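# Spray banana crowns, then rehang the spray gun

## Task

Use the spray gun to coat the cut crown of each banana cluster in the tray with treatment liquid, without moving any cluster from its spot, and afterwards put the spray gun back so it hangs on the fork at the top of its post.

## Robot and tools

Robot: two arms, left_arm and right_arm, each with six revolute joints and a two-finger gripper. A camera stand is fixed to the floor behind them. Base positions in the scene frame: left_arm (+0.041, +0.287, +0.021) m, yaw quat_wxyz (+1.000, 0, 0, -0.020); right_arm (+0.038, -0.236, +0.039) m, quat_wxyz (+1.000, 0, 0, +0.029).

Scene frame: origin at table-top height, halfway between the nominal bases. +x points out over the table, +y toward the left_arm side, +z up. The arm names do not match image left and right. Hand positions (m) and quats (wxyz) in results use this frame and may be off by a few cm, more at long reach. end_effector_position is the point between the finger pads, about 1 cm short of the tips. The fingers point along the gripper's +z and open and close along its y.

Joint order per arm, always: waist, shoulder, elbow, wrist pitch, wrist yaw, wrist roll. Nominal ranges (rad): waist -2.618..3.054, shoulder 0..3.142, elbow 0..3.142, wrist pitch -1.571..1.571, wrist yaw -1.571..1.571, wrist roll -2.094..2.094. The true ends may differ by up to 0.059 rad. A target beyond that margin, and farther out than the last reading, is rejected. A target past the true end is clipped there, and the result then says "joint sent to its limit".

Row layout for every motion command: one flat list of 14 numbers covering both arms. The first 7 are left_arm: six absolute joint angles in radians, then the gripper opening. The next 7 are right_arm in the same order. Opening runs from -1 (closed) to +1 (fully open, 0.094 m between pads). Joint values are target angles, not offsets. Always send both arms. To keep one arm still, repeat its "Joint targets" angles and its current opening: a 0 opening is a real command, not a blank.

execute_actions(actions, cameras): actions is a list of up to 15 actions. Each action is a list of up to 15 rows, one row per 1/30 s step; a short action repeats its last row to fill 15 steps. An empty actions list returns the state plus all camera images. cameras takes a list of names, ["all"], or [] for none.

move(target, speed, blend, opening_speed, grip_force, blocking, cameras): drives all joints in step toward absolute joint targets. target is one 14-number row or a list of up to 15 rows, which together must fit in 10 s. speed is in rad/s for the joint with farthest to go, 0.01 to 12.57, default 0.5; give one value, or one per target. blend (rad) rounds corners at intermediate targets; 0 stops at each. opening_speed is the rate of change of the opening, in units of the -1..+1 scale per second, minimum 0.2. grip_force is the newtons per finger pad, 10 to 50: one value or one per arm. It persists once set, and low values close slowly. blocking=false returns early while the motion continues, and a new move replaces it. Paths avoid nothing, including the other arm. The result adds a "move:" line. done means every joint is within 0.035 rad of its target. off_target means it came to rest farther away, perhaps because of contact or weight. held means a check withheld steps. Others are moving and fault.

wait(seconds): 0 to 10 s. The arms hold their last command, and any running move continues. stop(): brakes a running move. zoom_image(camera, region): camera is cam_head_left or cam_head_right. region is [x0, y0, x1, y1] in image pixels from the top-left, at most 504 per side, taken from the latest image. finished_scene(scene): give the current scene's number. Call it only once the crowns are sprayed, the clusters are undisturbed and the gun hangs stably on its fork; it cannot be reversed.

Result lines: Joint positions and Joint velocities give per arm the six joints (rad, rad/s) and then the pad gap (m, m/s). "within noise" means the arm is still. Joint targets are the angles being commanded now. Tool commands are the current openings. grip_measured uses the opening scale; it reads slightly wide when empty and a little narrow on a gripped hard object. It does not reveal the moment of contact. Joint torques follow joint order, positive toward larger angles; they include gravity and carry offsets, and numbers 1 to 3 wrap at ±28 N m. "joint command not followed" means the clearance check altered that arm's row. Motor temperatures: MOTOR HOT appears at 75 °C. At 90 °C the arm folds up and stays idle, and at 100 °C it goes limp. Long holds, stretched poses and pushing into obstacles heat the motors.

Motion notes: each step, waist, shoulder and elbow targets may lead the measured angle by at most 0.339 rad, and the wrist joints by 2.2. If a target would move a gripper more than 200 mm, that arm's whole row is scaled back. Large moves may therefore need several actions, and very small ones may not start.

Cameras: cam_head_left and cam_head_right, each 672x504, on one bar behind and above the arms at about (-0.28, 0.02, 0.98) m, looking down at the table. The calibration K and T_world_to_cam are given for each and are accurate to a few mm near the image centre.

Avoid: pushing or knocking banana clusters, dropping the gun or letting anything fall far, fast impacts with the table or fixed objects, any contact or squeeze between the two arms, strain on camera cables, and anything leaving the work area. Close gently on the gun, and move slowly near contact.

Each tool is called as a command line: name --argument value for each argument, lists and objects as JSON in quotes; but a table of rows of numbers goes row by row, as --pt "numbers of a row", without its own name.

## Session

execute_actions --actions '[]'

Scene clock: 0.00 s.
left_arm: end_effector_position=(+0.4428, +0.2617, +0.1381) grip_measured=+1.000 end_effector_quat_wxyz=(+0.598, +0.041, +0.799, -0.049) | right_arm: end_effector_position=(+0.4275, -0.2102, +0.1530) grip_measured=+1.000 end_effector_quat_wxyz=(+0.614, +0.006, +0.788, +0.039)
Joint positions: left_arm=[0.025 1.506 0.381 0.839 0.112 0.003 0.094] | right_arm=[0.01 1.511 0.304 0.961 0.012 0.074 0.094]
Joint velocities: within noise
Joint torques (N m): no reading
Motor temperatures (°C): left_arm=[28 33 32 39 27 28 28] | right_arm=[29 30 38 36 29 27 32]
Heat: left arm: 39 °C; right arm: 38 °C.
Joint targets: left_arm=[0.025 1.500 0.387 0.837 0.112 0.003] | right_arm=[0.010 1.509 0.305 0.947 0.012 0.073]
Tool commands: left_gripper/opening=+1.0 right_gripper/opening=+1.0

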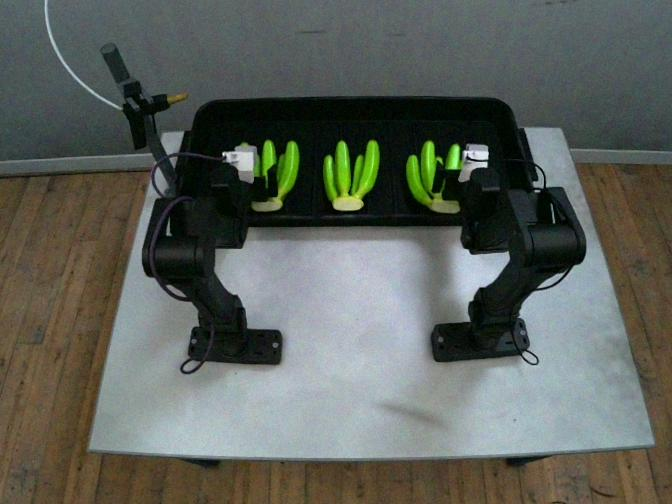

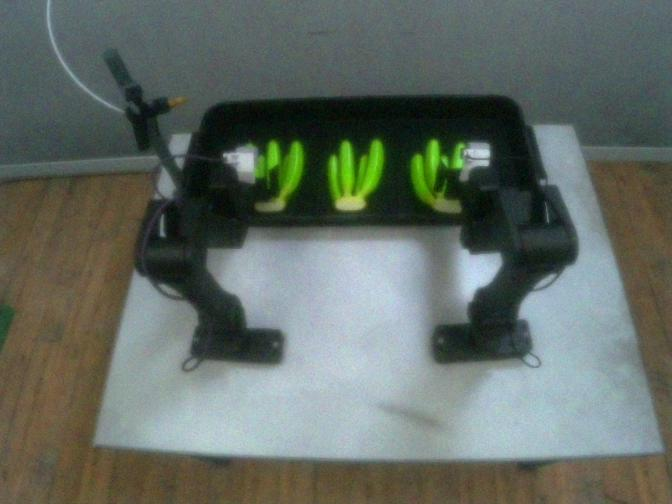

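zoom_image --camera "cam_head_left" --region '[80, 20, 220, 220]'

zoom_image --camera "cam_head_right" --region '[80, 20, 220, 220]'

zoom_image --camera "cam_head_left" --region '[180, 80, 550, 260]'

Scaled by 2.520 from the camera's 672x504 image, which has a finer 960x720 frame.

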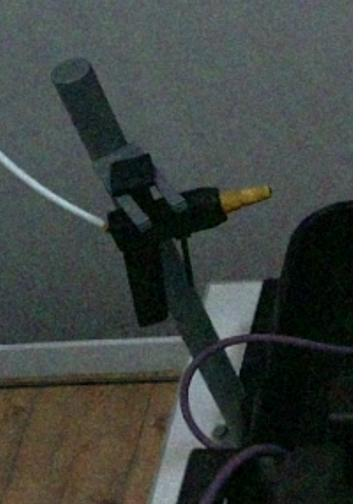

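Scaled by 2.520 from the camera's 672x504 image, which has a finer 960x720 frame.

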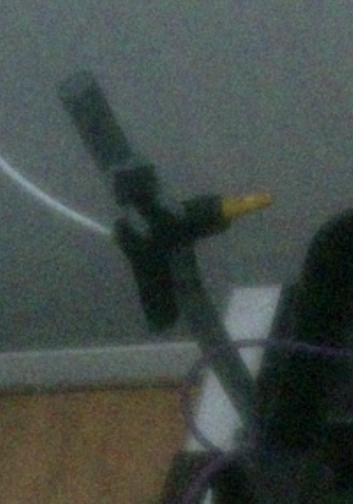

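Scaled by 1.362 from the camera's 672x504 image, which has a finer 960x720 frame.

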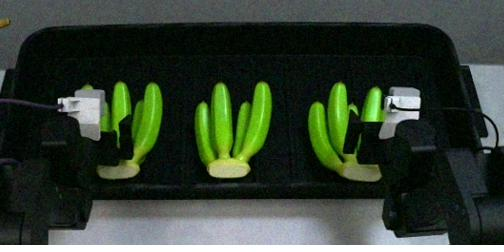

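zoom_image --camera "cam_head_left" --region '[95, 35, 195, 110]'

zoom_image --camera "cam_head_left" --region '[110, 75, 200, 155]'

zoom_image --camera "cam_head_right" --region '[110, 75, 200, 155]'

Scaled by 5.040 from the camera's 672x504 image, which has a finer 960x720 frame.

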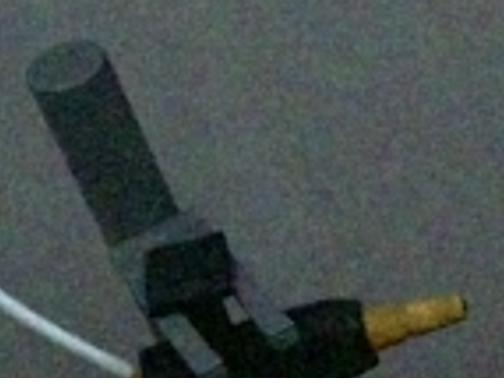

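Scaled by 5.600 from the camera's 672x504 image, which has a finer 960x720 frame.

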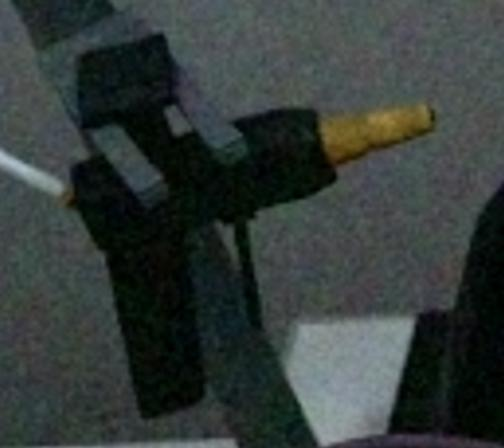

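Scaled by 5.600 from the camera's 672x504 image, which has a finer 960x720 frame.

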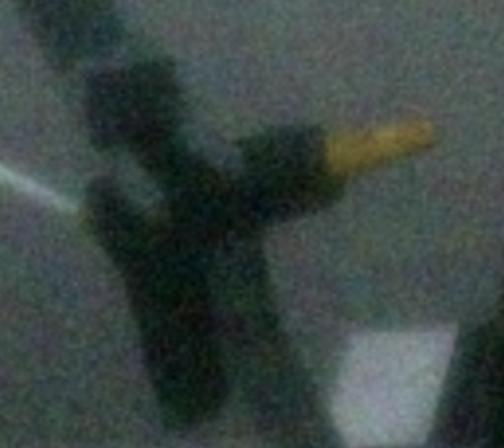

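move --target '[1.01,1.359,0.536,0.8225,0.97,0,1,0.01,1.509,0.305,0.947,0.012,0.073,1]' --speed 0.8 --cameras '["all"]'

zoom_image --camera "cam_head_left" --region '[90, 40, 240, 200]'

zoom_image --camera "cam_head_right" --region '[90, 40, 240, 200]'

Scene clock: 85.87 s.
left_arm: end_effector_position=(+0.3593, +0.4893, +0.2443) grip_measured=+1.000 end_effector_quat_wxyz=(+0.699, -0.014, +0.715, -0.011) | right_arm: end_effector_position=(+0.4275, -0.2102, +0.1530) grip_measured=+1.000 end_effector_quat_wxyz=(+0.614, +0.006, +0.788, +0.039)
Joint positions: left_arm=[1.005 1.379 0.512 0.827 0.961 -0.003 0.094] | right_arm=[0.01 1.511 0.304 0.961 0.012 0.074 0.094]
Joint torques (N m): left_arm=[0.54 -6.12 9.44 1.39 0.11 0.07] | right_arm=[0.12 -5.41 5.46 1.54 -0.06 -0.03]
Motor temperatures (°C): left_arm=[28 33 33 42 26 27 27] | right_arm=[28 31 39 45 29 26 31]
Heat: left arm: 42 °C; right arm: 45 °C.
Joint targets: left_arm=[1.010 1.359 0.536 0.823 0.970 0.000] | right_arm=[0.010 1.509 0.305 0.947 0.012 0.073]
move: done

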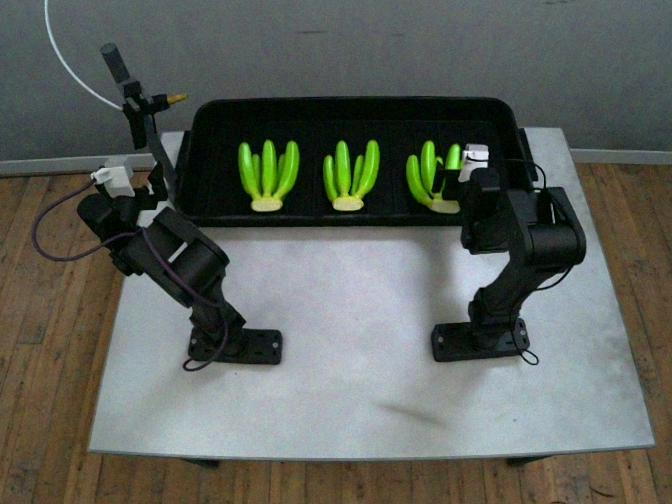

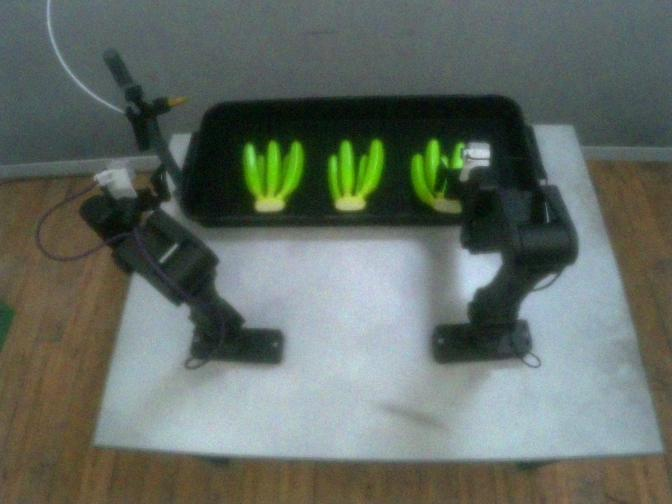

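Scaled by 3.150 from the camera's 672x504 image, which has a finer 960x720 frame.

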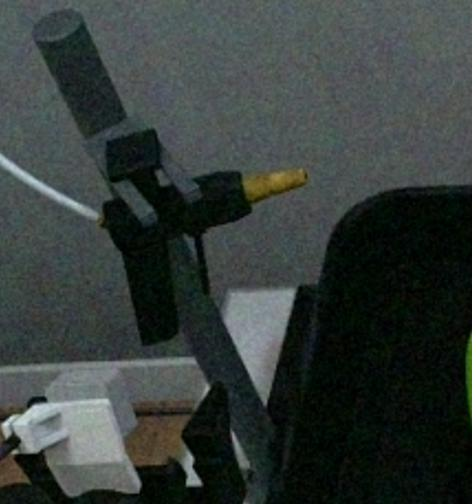

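Scaled by 3.150 from the camera's 672x504 image, which has a finer 960x720 frame.

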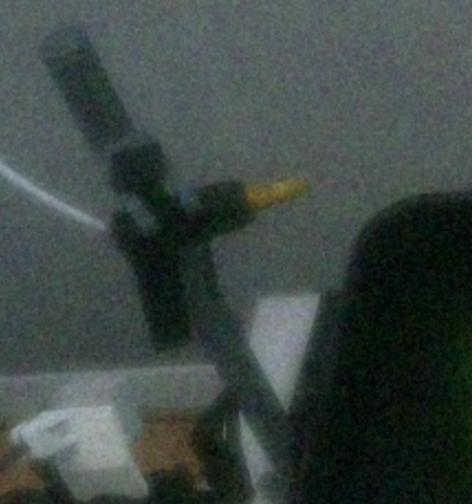

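move --target '[0.778,1.417,0.652,0.765,0.738,0,1,0.01,1.509,0.305,0.947,0.012,0.073,1]' --speed 0.4 --cameras '["all"]'

zoom_image --camera "cam_head_left" --region '[90, 60, 210, 180]'

zoom_image --camera "cam_head_right" --region '[90, 60, 210, 180]'

Scene clock: 119.43 s.
left_arm: end_effector_position=(+0.4138, +0.4640, +0.2685) grip_measured=+1.000 end_effector_quat_wxyz=(+0.704, +0.000, +0.710, -0.008) | right_arm: end_effector_position=(+0.4275, -0.2102, +0.1530) grip_measured=+1.000 end_effector_quat_wxyz=(+0.614, +0.006, +0.788, +0.039)
Joint positions: left_arm=[0.785 1.405 0.625 0.77 0.758 -0.004 0.094] | right_arm=[0.01 1.511 0.304 0.961 0.012 0.074 0.094]
Joint torques (N m): left_arm=[-0.8 -4 10.18 1.47 -0.18 0.07] | right_arm=[0.16 -5.08 5.42 1.52 -0.04 -0.01]
Heat: left arm: 42 °C; right arm: 45 °C.
Joint targets: left_arm=[0.778 1.417 0.652 0.765 0.738 0.000] | right_arm=[0.010 1.509 0.305 0.947 0.012 0.073]
move: done

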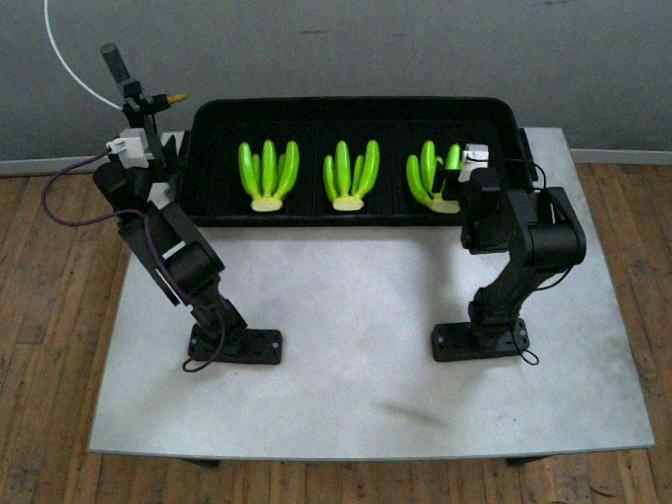

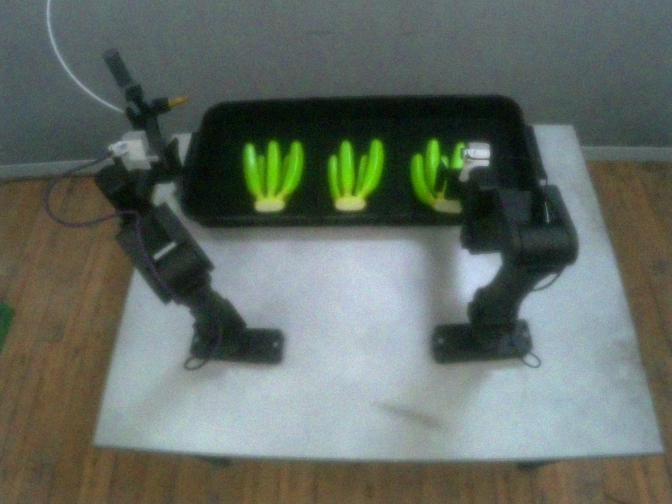

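Scaled by 4.200 from the camera's 672x504 image, which has a finer 960x720 frame.

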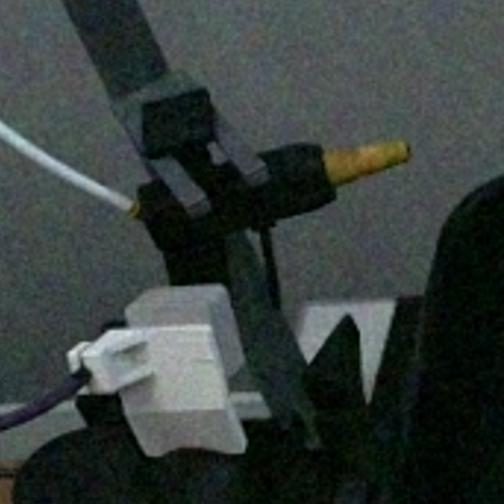

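Scaled by 4.200 from the camera's 672x504 image, which has a finer 960x720 frame.

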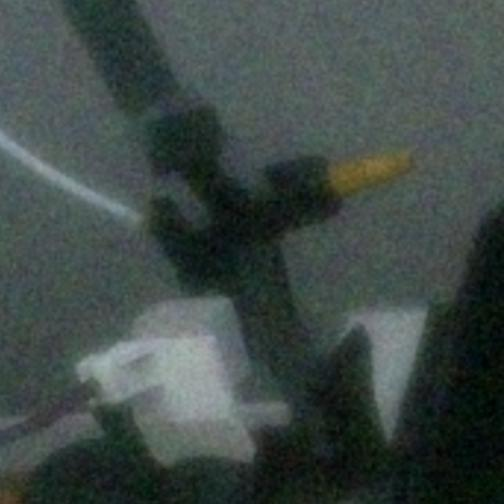

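move --pt "0.872 1.493 0.718 0.775 0.832 0 1 0.01 1.509 0.305 0.947 0.012 0.073 1" --pt "0.758 1.626 0.848 0.778 0.718 0 1 0.01 1.509 0.305 0.947 0.012 0.073 1" --speed 0.15 --cameras '["all"]'

zoom_image --camera "cam_head_left" --region '[90, 60, 210, 180]'

zoom_image --camera "cam_head_right" --region '[90, 60, 210, 180]'

Scene clock: 165.33 s.
left_arm: end_effector_position=(+0.4547, +0.4974, +0.2675) grip_measured=+1.000 end_effector_quat_wxyz=(+0.702, -0.005, +0.713, -0.010) | right_arm: end_effector_position=(+0.4275, -0.2102, +0.1530) grip_measured=+1.000 end_effector_quat_wxyz=(+0.614, +0.006, +0.788, +0.039)
Joint positions: left_arm=[0.773 1.608 0.817 0.77 0.741 -0.006 0.094] | right_arm=[0.01 1.511 0.304 0.961 0.012 0.074 0.094]
Joint torques (N m): left_arm=[-1.5 -5.39 10.59 1.61 -0.26 0.09] | right_arm=[-0.01 -5.29 5.29 1.53 -0.05 0.01]
Heat: left arm: 41 °C; right arm: 46 °C.
Joint targets: left_arm=[0.758 1.626 0.848 0.778 0.718 0.000] | right_arm=[0.010 1.509 0.305 0.947 0.012 0.073]
move: done

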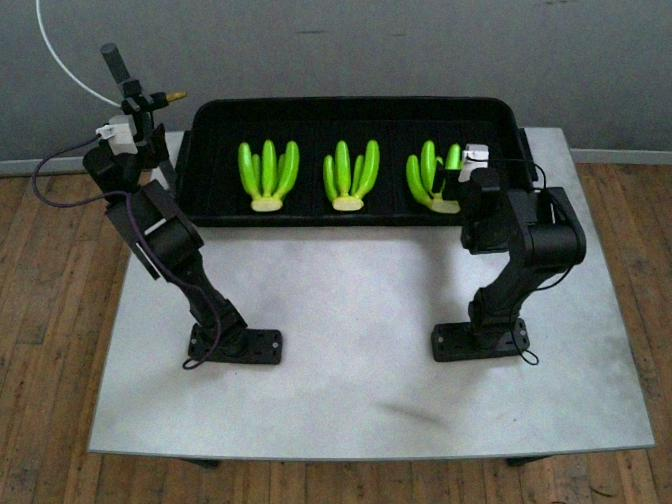

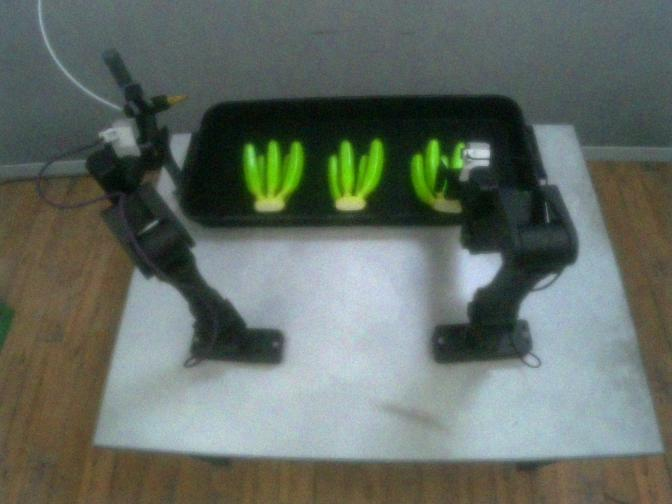

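Scaled by 4.200 from the camera's 672x504 image, which has a finer 960x720 frame.

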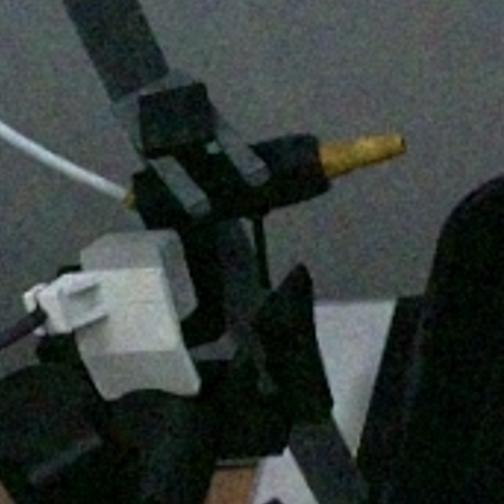

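Scaled by 4.200 from the camera's 672x504 image, which has a finer 960x720 frame.

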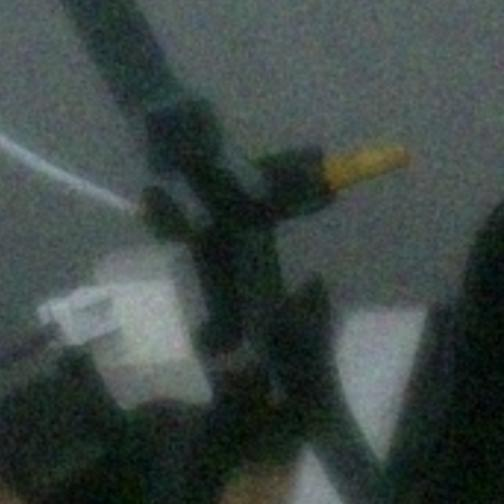

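move --target '[0.758,1.626,0.848,0.778,0.718,0,-0.2,0.01,1.509,0.305,0.947,0.012,0.073,1]' --opening_speed 0.5 --cameras '["all"]'

zoom_image --camera "cam_head_left" --region '[90, 60, 210, 180]'

Scene clock: 177.07 s.
left_arm: end_effector_position=(+0.4555, +0.4950, +0.2675) grip_measured=-0.198 end_effector_quat_wxyz=(+0.701, -0.002, +0.713, -0.013) | right_arm: end_effector_position=(+0.4275, -0.2102, +0.1530) grip_measured=+1.000 end_effector_quat_wxyz=(+0.614, +0.006, +0.788, +0.039)
Joint positions: left_arm=[0.769 1.608 0.817 0.77 0.744 -0.008 0.038] | right_arm=[0.01 1.511 0.304 0.961 0.012 0.074 0.094]
Joint torques (N m): left_arm=[-1.1 -5.38 10.61 1.63 -0.31 0.1] | right_arm=[0.09 -5.44 5.41 1.52 -0.01 -0.02]
Heat: left arm: 41 °C; right arm: 46 °C.
Joint targets: left_arm=[0.758 1.626 0.848 0.778 0.718 0.000] | right_arm=[0.010 1.509 0.305 0.947 0.012 0.073]
move: done

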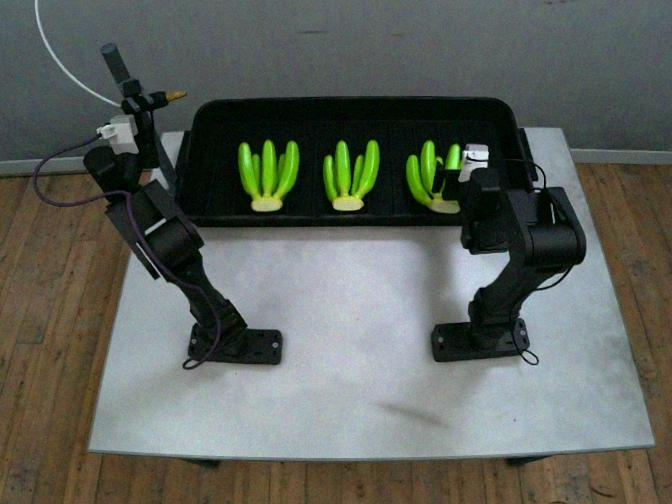

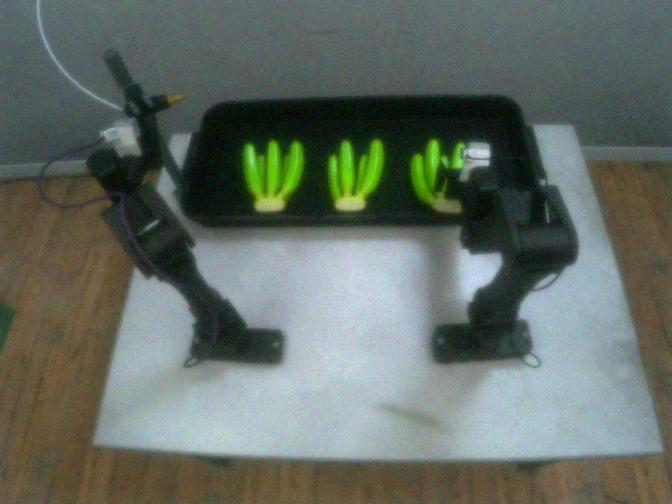

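Scaled by 4.200 from the camera's 672x504 image, which has a finer 960x720 frame.

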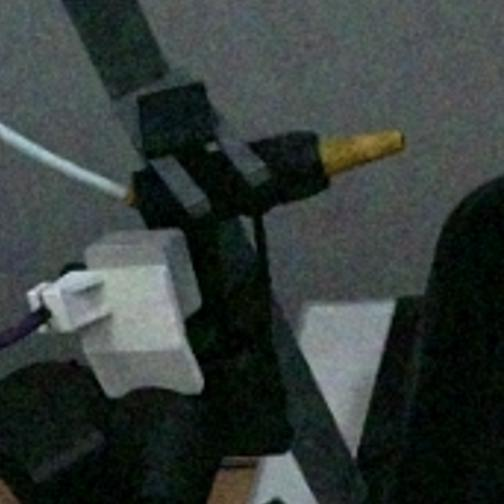

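move --target '[0.758,1.626,0.848,0.778,0.718,0,-0.6,0.01,1.509,0.305,0.947,0.012,0.073,1]' --opening_speed 0.3 --cameras '["all"]'

zoom_image --camera "cam_head_left" --region '[90, 60, 210, 180]'

Scene clock: 184.07 s.
left_arm: end_effector_position=(+0.4557, +0.4931, +0.2679) grip_measured=-0.316 end_effector_quat_wxyz=(+0.702, +0.007, +0.712, -0.010) | right_arm: end_effector_position=(+0.4275, -0.2102, +0.1530) grip_measured=+1.000 end_effector_quat_wxyz=(+0.614, +0.006, +0.788, +0.039)
Joint positions: left_arm=[0.768 1.608 0.817 0.772 0.752 0.009 0.032] | right_arm=[0.01 1.511 0.304 0.961 0.012 0.074 0.094]
Joint torques (N m): left_arm=[-0.96 -5.38 10.55 1.6 -0.39 -0.06] | right_arm=[-0.06 -5.29 5.45 1.52 0 -0.02]
Heat: left arm: 41 °C; right arm: 46 °C.
Joint targets: left_arm=[0.758 1.626 0.848 0.778 0.718 0.000] | right_arm=[0.010 1.509 0.305 0.947 0.012 0.073]
move: done

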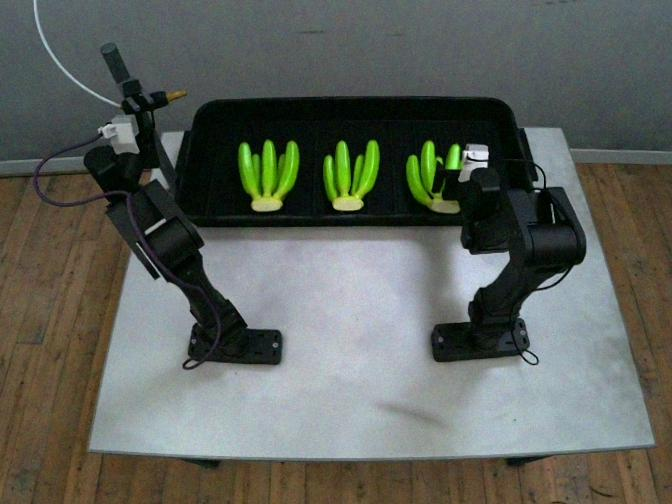

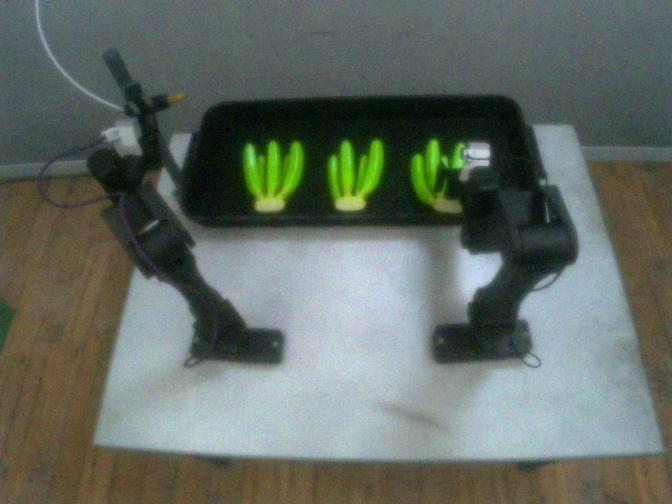

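Scaled by 4.200 from the camera's 672x504 image, which has a finer 960x720 frame.

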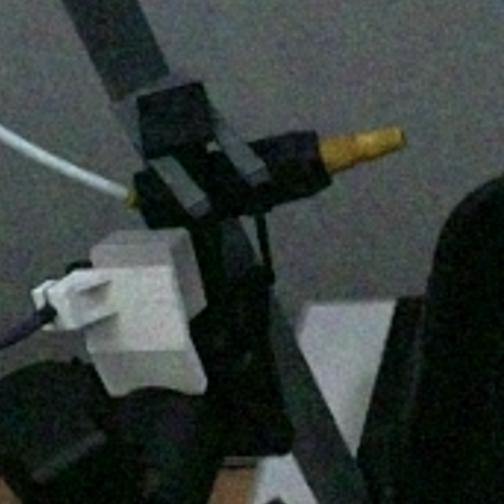

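move --pt "0.758 1.626 0.848 0.778 0.718 0 0.05 0.01 1.509 0.305 0.947 0.012 0.073 1" --pt "0.872 1.493 0.718 0.775 0.832 0 0.05 0.01 1.509 0.305 0.947 0.012 0.073 1" --pt "0.828 1.395 0.732 0.663 0.788 0 1 0.01 1.509 0.305 0.947 0.012 0.073 1" --speed 0.25 --opening_speed 1 --cameras '["all"]'

zoom_image --camera "cam_head_left" --region '[90, 60, 210, 180]'

move --target '[0.71,1.547,0.866,0.681,0.67,0,1,0.01,1.509,0.305,0.947,0.012,0.073,1]' --speed 0.15 --cameras '["all"]'

zoom_image --camera "cam_head_left" --region '[90, 60, 210, 180]'

Scene clock: 228.47 s.
left_arm: end_effector_position=(+0.4151, +0.4874, +0.2900) grip_measured=+0.998 end_effector_quat_wxyz=(+0.703, -0.009, +0.711, -0.002) | right_arm: end_effector_position=(+0.4275, -0.2102, +0.1530) grip_measured=+1.000 end_effector_quat_wxyz=(+0.614, +0.006, +0.788, +0.039)
Joint positions: left_arm=[0.834 1.416 0.734 0.667 0.786 -0.005 0.094] | right_arm=[0.01 1.511 0.304 0.961 0.012 0.074 0.094]
Joint torques (N m): left_arm=[-0.61 -7.09 7.61 1.5 0.05 0.06] | right_arm=[0.17 -5.26 5.33 1.51 -0.05 -0.02]
Heat: left arm: 40 °C; right arm: 46 °C.
Joint targets: left_arm=[0.828 1.395 0.732 0.663 0.788 0.000] | right_arm=[0.010 1.509 0.305 0.947 0.012 0.073]
move: done

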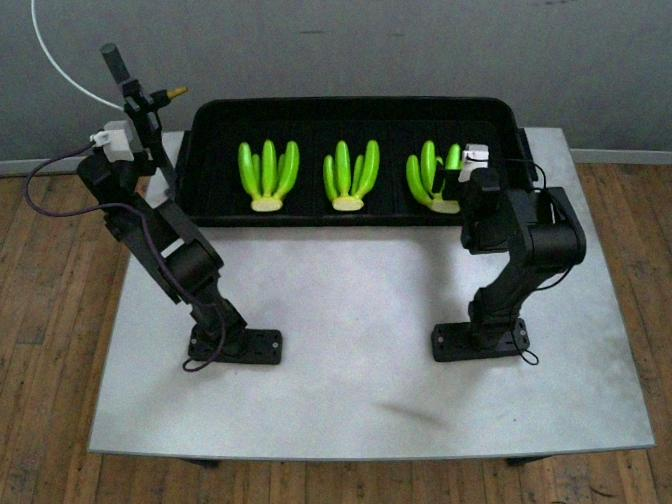

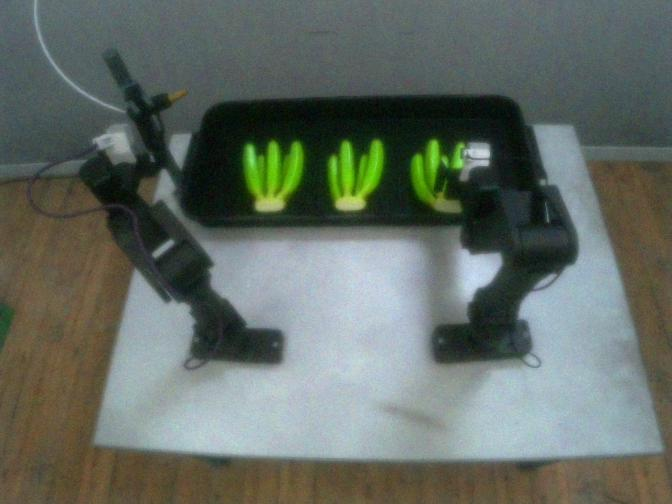

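Scaled by 4.200 from the camera's 672x504 image, which has a finer 960x720 frame.

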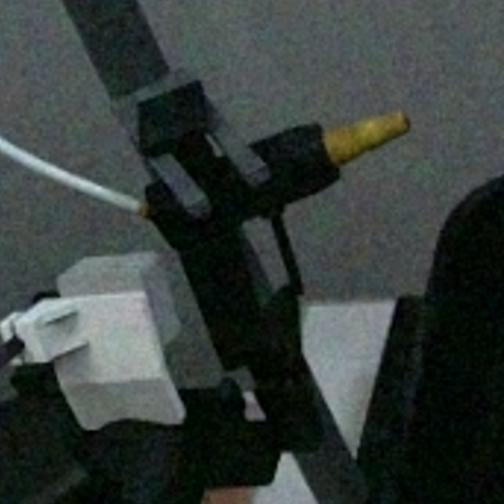

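Scene clock: 229.87 s.
left_arm: end_effector_position=(+0.4545, +0.4853, +0.2884) grip_measured=+0.998 end_effector_quat_wxyz=(+0.702, -0.009, +0.712, +0.000) | right_arm: end_effector_position=(+0.4275, -0.2102, +0.1530) grip_measured=+1.000 end_effector_quat_wxyz=(+0.614, +0.006, +0.788, +0.039)
Joint positions: left_arm=[0.735 1.526 0.828 0.681 0.683 0 0.094] | right_arm=[0.01 1.511 0.304 0.961 0.012 0.074 0.094]
Joint torques (N m): left_arm=[-2.45 -4.75 11.62 1.53 -0.12 -0.01] | right_arm=[-0.05 -5.44 5.6 1.52 0.03 0]
Heat: left arm: 40 °C; right arm: 46 °C.
Joint targets: left_arm=[0.710 1.547 0.866 0.681 0.670 0.000] | right_arm=[0.010 1.509 0.305 0.947 0.012 0.073]
move: off_target (left_arm); left_arm: the elbow is farthest, 0.038 rad from its target

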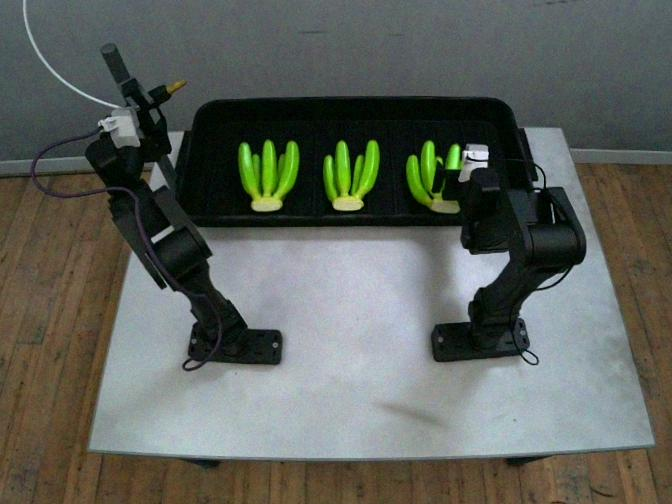

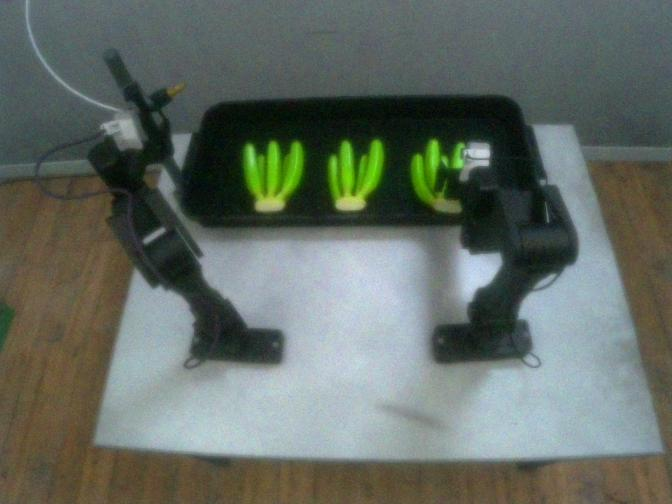

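Scaled by 4.200 from the camera's 672x504 image, which has a finer 960x720 frame.

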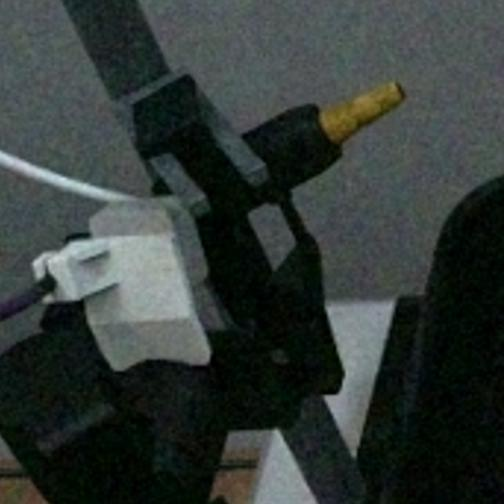

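move --pt "0.828 1.395 0.732 0.663 0.788 0 1 0.01 1.509 0.305 0.947 0.012 0.073 1" --pt "1.063 1.204 0.569 0.635 1.023 0 1 0.01 1.509 0.305 0.947 0.012 0.073 1" --speed 0.25 --blend '[0.05,0]' --cameras '["all"]'

zoom_image --camera "cam_head_left" --region '[90, 60, 210, 180]'

zoom_image --camera "cam_head_right" --region '[90, 60, 210, 180]'

Scene clock: 246.97 s.
left_arm: end_effector_position=(+0.3429, +0.4865, +0.2907) grip_measured=+0.998 end_effector_quat_wxyz=(+0.707, -0.002, +0.707, +0.000) | right_arm: end_effector_position=(+0.4275, -0.2102, +0.1530) grip_measured=+1.000 end_effector_quat_wxyz=(+0.614, +0.006, +0.788, +0.039)
Joint positions: left_arm=[1.057 1.224 0.586 0.64 1.013 -0.004 0.094] | right_arm=[0.01 1.511 0.304 0.961 0.012 0.074 0.094]
Joint torques (N m): left_arm=[0.65 -5.16 6.31 1.37 0.15 0.07] | right_arm=[-0.21 -5.23 5.39 1.55 -0.02 -0.02]
Heat: left arm: 40 °C; right arm: 46 °C.
Joint targets: left_arm=[1.063 1.204 0.569 0.635 1.023 0.000] | right_arm=[0.010 1.509 0.305 0.947 0.012 0.073]
move: done

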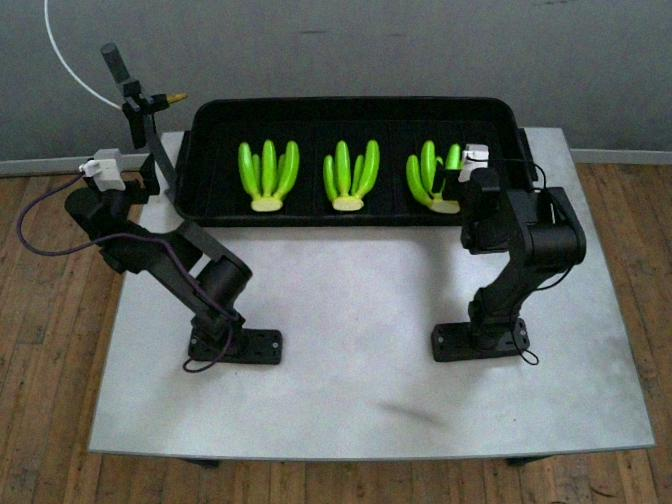

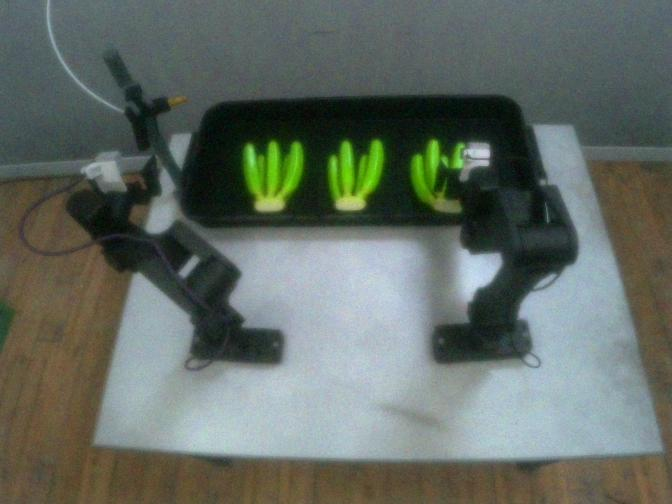

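Scaled by 4.200 from the camera's 672x504 image, which has a finer 960x720 frame.

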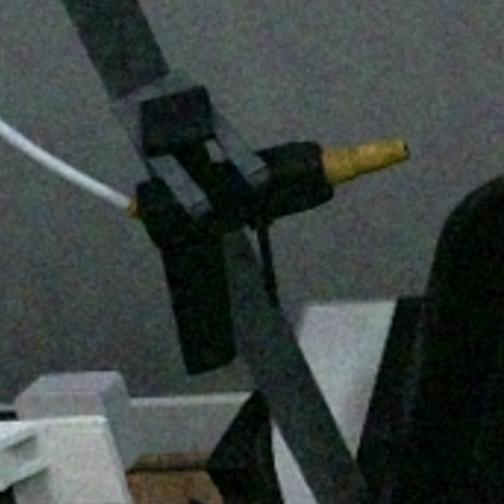

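Scaled by 4.200 from the camera's 672x504 image, which has a finer 960x720 frame.

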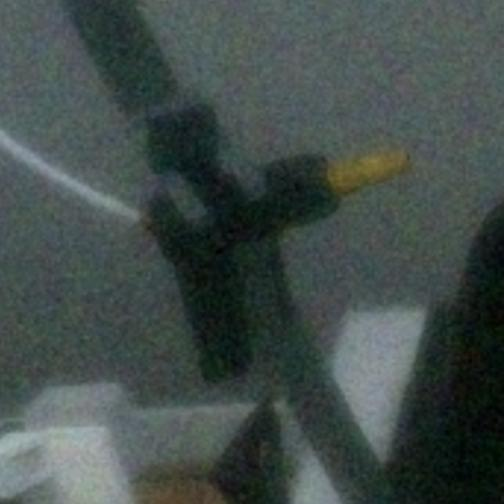

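move --pt "1.025 1.131 0.671 0.46 0.985 0 1 0.01 1.509 0.305 0.947 0.012 0.073 1" --pt "0.876 1.254 0.745 0.509 0.836 0 1 0.01 1.509 0.305 0.947 0.012 0.073 1" --pt "0.77 1.372 0.83 0.542 0.73 0 1 0.01 1.509 0.305 0.947 0.012 0.073 1" --speed 0.2 --cameras '["all"]'

zoom_image --camera "cam_head_left" --region '[90, 60, 210, 180]'

zoom_image --camera "cam_head_right" --region '[90, 60, 210, 180]'

Scene clock: 263.97 s.
left_arm: end_effector_position=(+0.4234, +0.4710, +0.3109) grip_measured=+0.998 end_effector_quat_wxyz=(+0.697, -0.008, +0.717, -0.014) | right_arm: end_effector_position=(+0.4275, -0.2102, +0.1530) grip_measured=+1.000 end_effector_quat_wxyz=(+0.614, +0.006, +0.788, +0.039)
Joint positions: left_arm=[0.779 1.361 0.799 0.525 0.748 -0.007 0.094] | right_arm=[0.01 1.511 0.304 0.961 0.012 0.074 0.094]
Joint torques (N m): left_arm=[-0.84 -4.04 11.06 1.72 -0.15 0.1] | right_arm=[0.08 -5.38 5.46 1.53 -0.06 0.02]
Heat: left arm: 40 °C; right arm: 46 °C.
Joint targets: left_arm=[0.770 1.372 0.830 0.542 0.730 0.000] | right_arm=[0.010 1.509 0.305 0.947 0.012 0.073]
move: done

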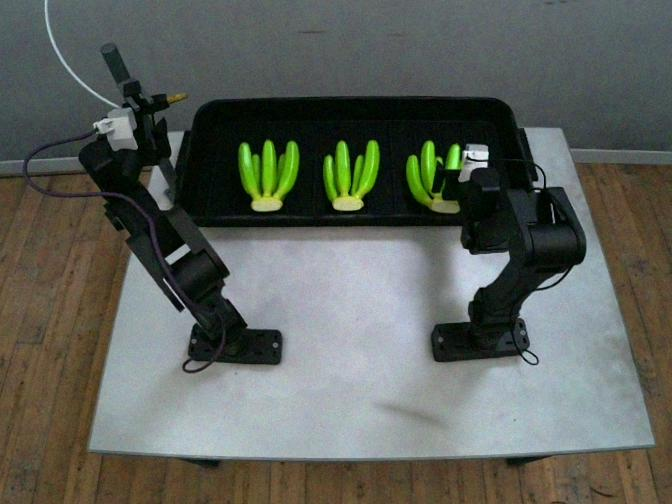

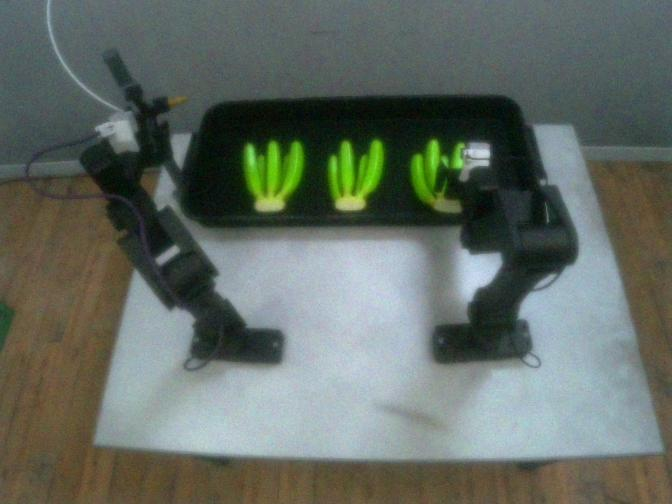

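Scaled by 4.200 from the camera's 672x504 image, which has a finer 960x720 frame.

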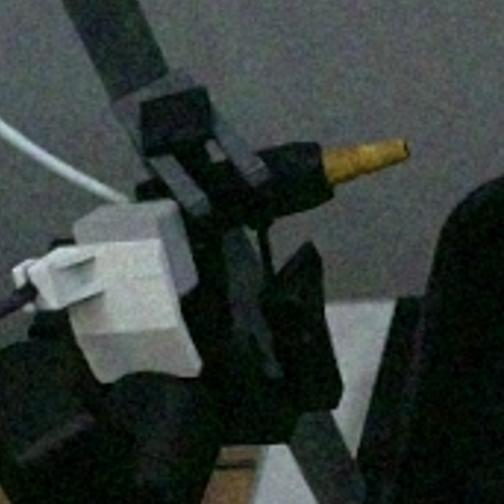

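Scaled by 4.200 from the camera's 672x504 image, which has a finer 960x720 frame.

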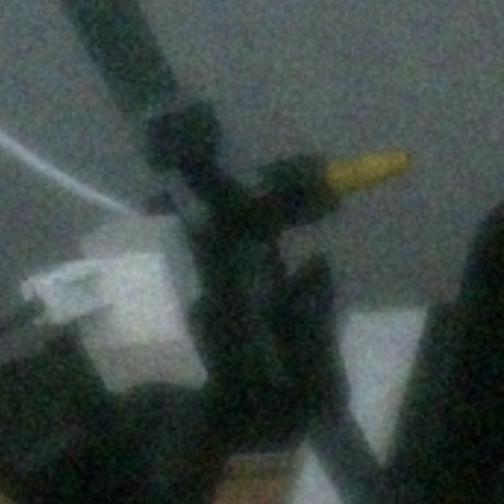

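move --target '[0.77,1.372,0.83,0.542,0.73,0,-0.3,0.01,1.509,0.305,0.947,0.012,0.073,1]' --opening_speed 0.5 --cameras '["all"]'

zoom_image --camera "cam_head_left" --region '[90, 60, 210, 180]'

Scene clock: 273.50 s.
left_arm: end_effector_position=(+0.4234, +0.4679, +0.3120) grip_measured=-0.300 end_effector_quat_wxyz=(+0.698, -0.002, +0.716, -0.021) | right_arm: end_effector_position=(+0.4275, -0.2102, +0.1530) grip_measured=+1.000 end_effector_quat_wxyz=(+0.614, +0.006, +0.788, +0.039)
Joint positions: left_arm=[0.779 1.361 0.801 0.526 0.766 -0.009 0.033] | right_arm=[0.01 1.511 0.304 0.961 0.012 0.074 0.094]
Joint torques (N m): left_arm=[-0.87 -4.07 11.02 1.72 -0.44 0.12] | right_arm=[0.14 -5.27 5.24 1.54 -0.03 0.01]
Heat: left arm: 40 °C; right arm: 46 °C.
Joint targets: left_arm=[0.770 1.372 0.830 0.542 0.730 0.000] | right_arm=[0.010 1.509 0.305 0.947 0.012 0.073]
move: off_target (left_arm); left_arm: the wrist yaw is farthest, 0.036 rad from its target

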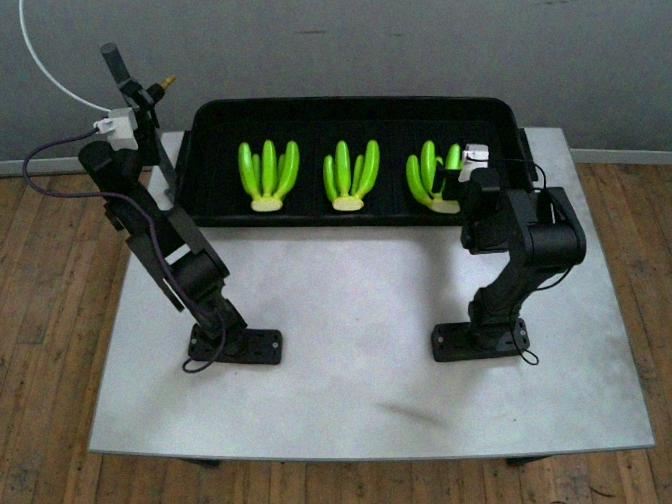

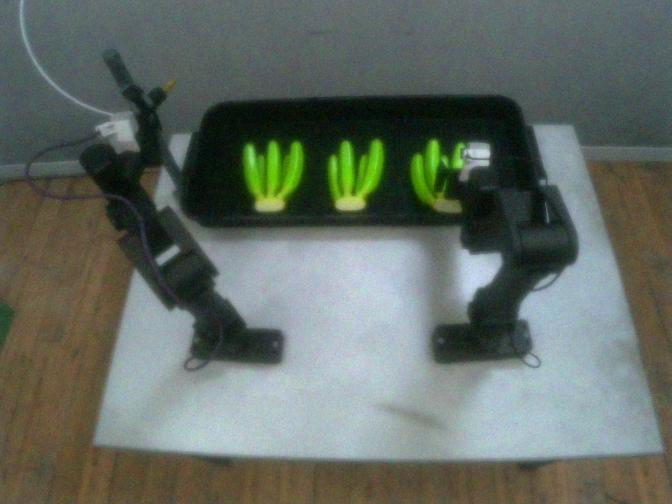

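Scaled by 4.200 from the camera's 672x504 image, which has a finer 960x720 frame.

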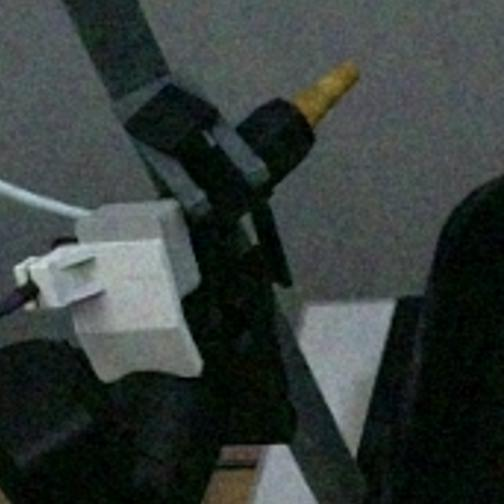

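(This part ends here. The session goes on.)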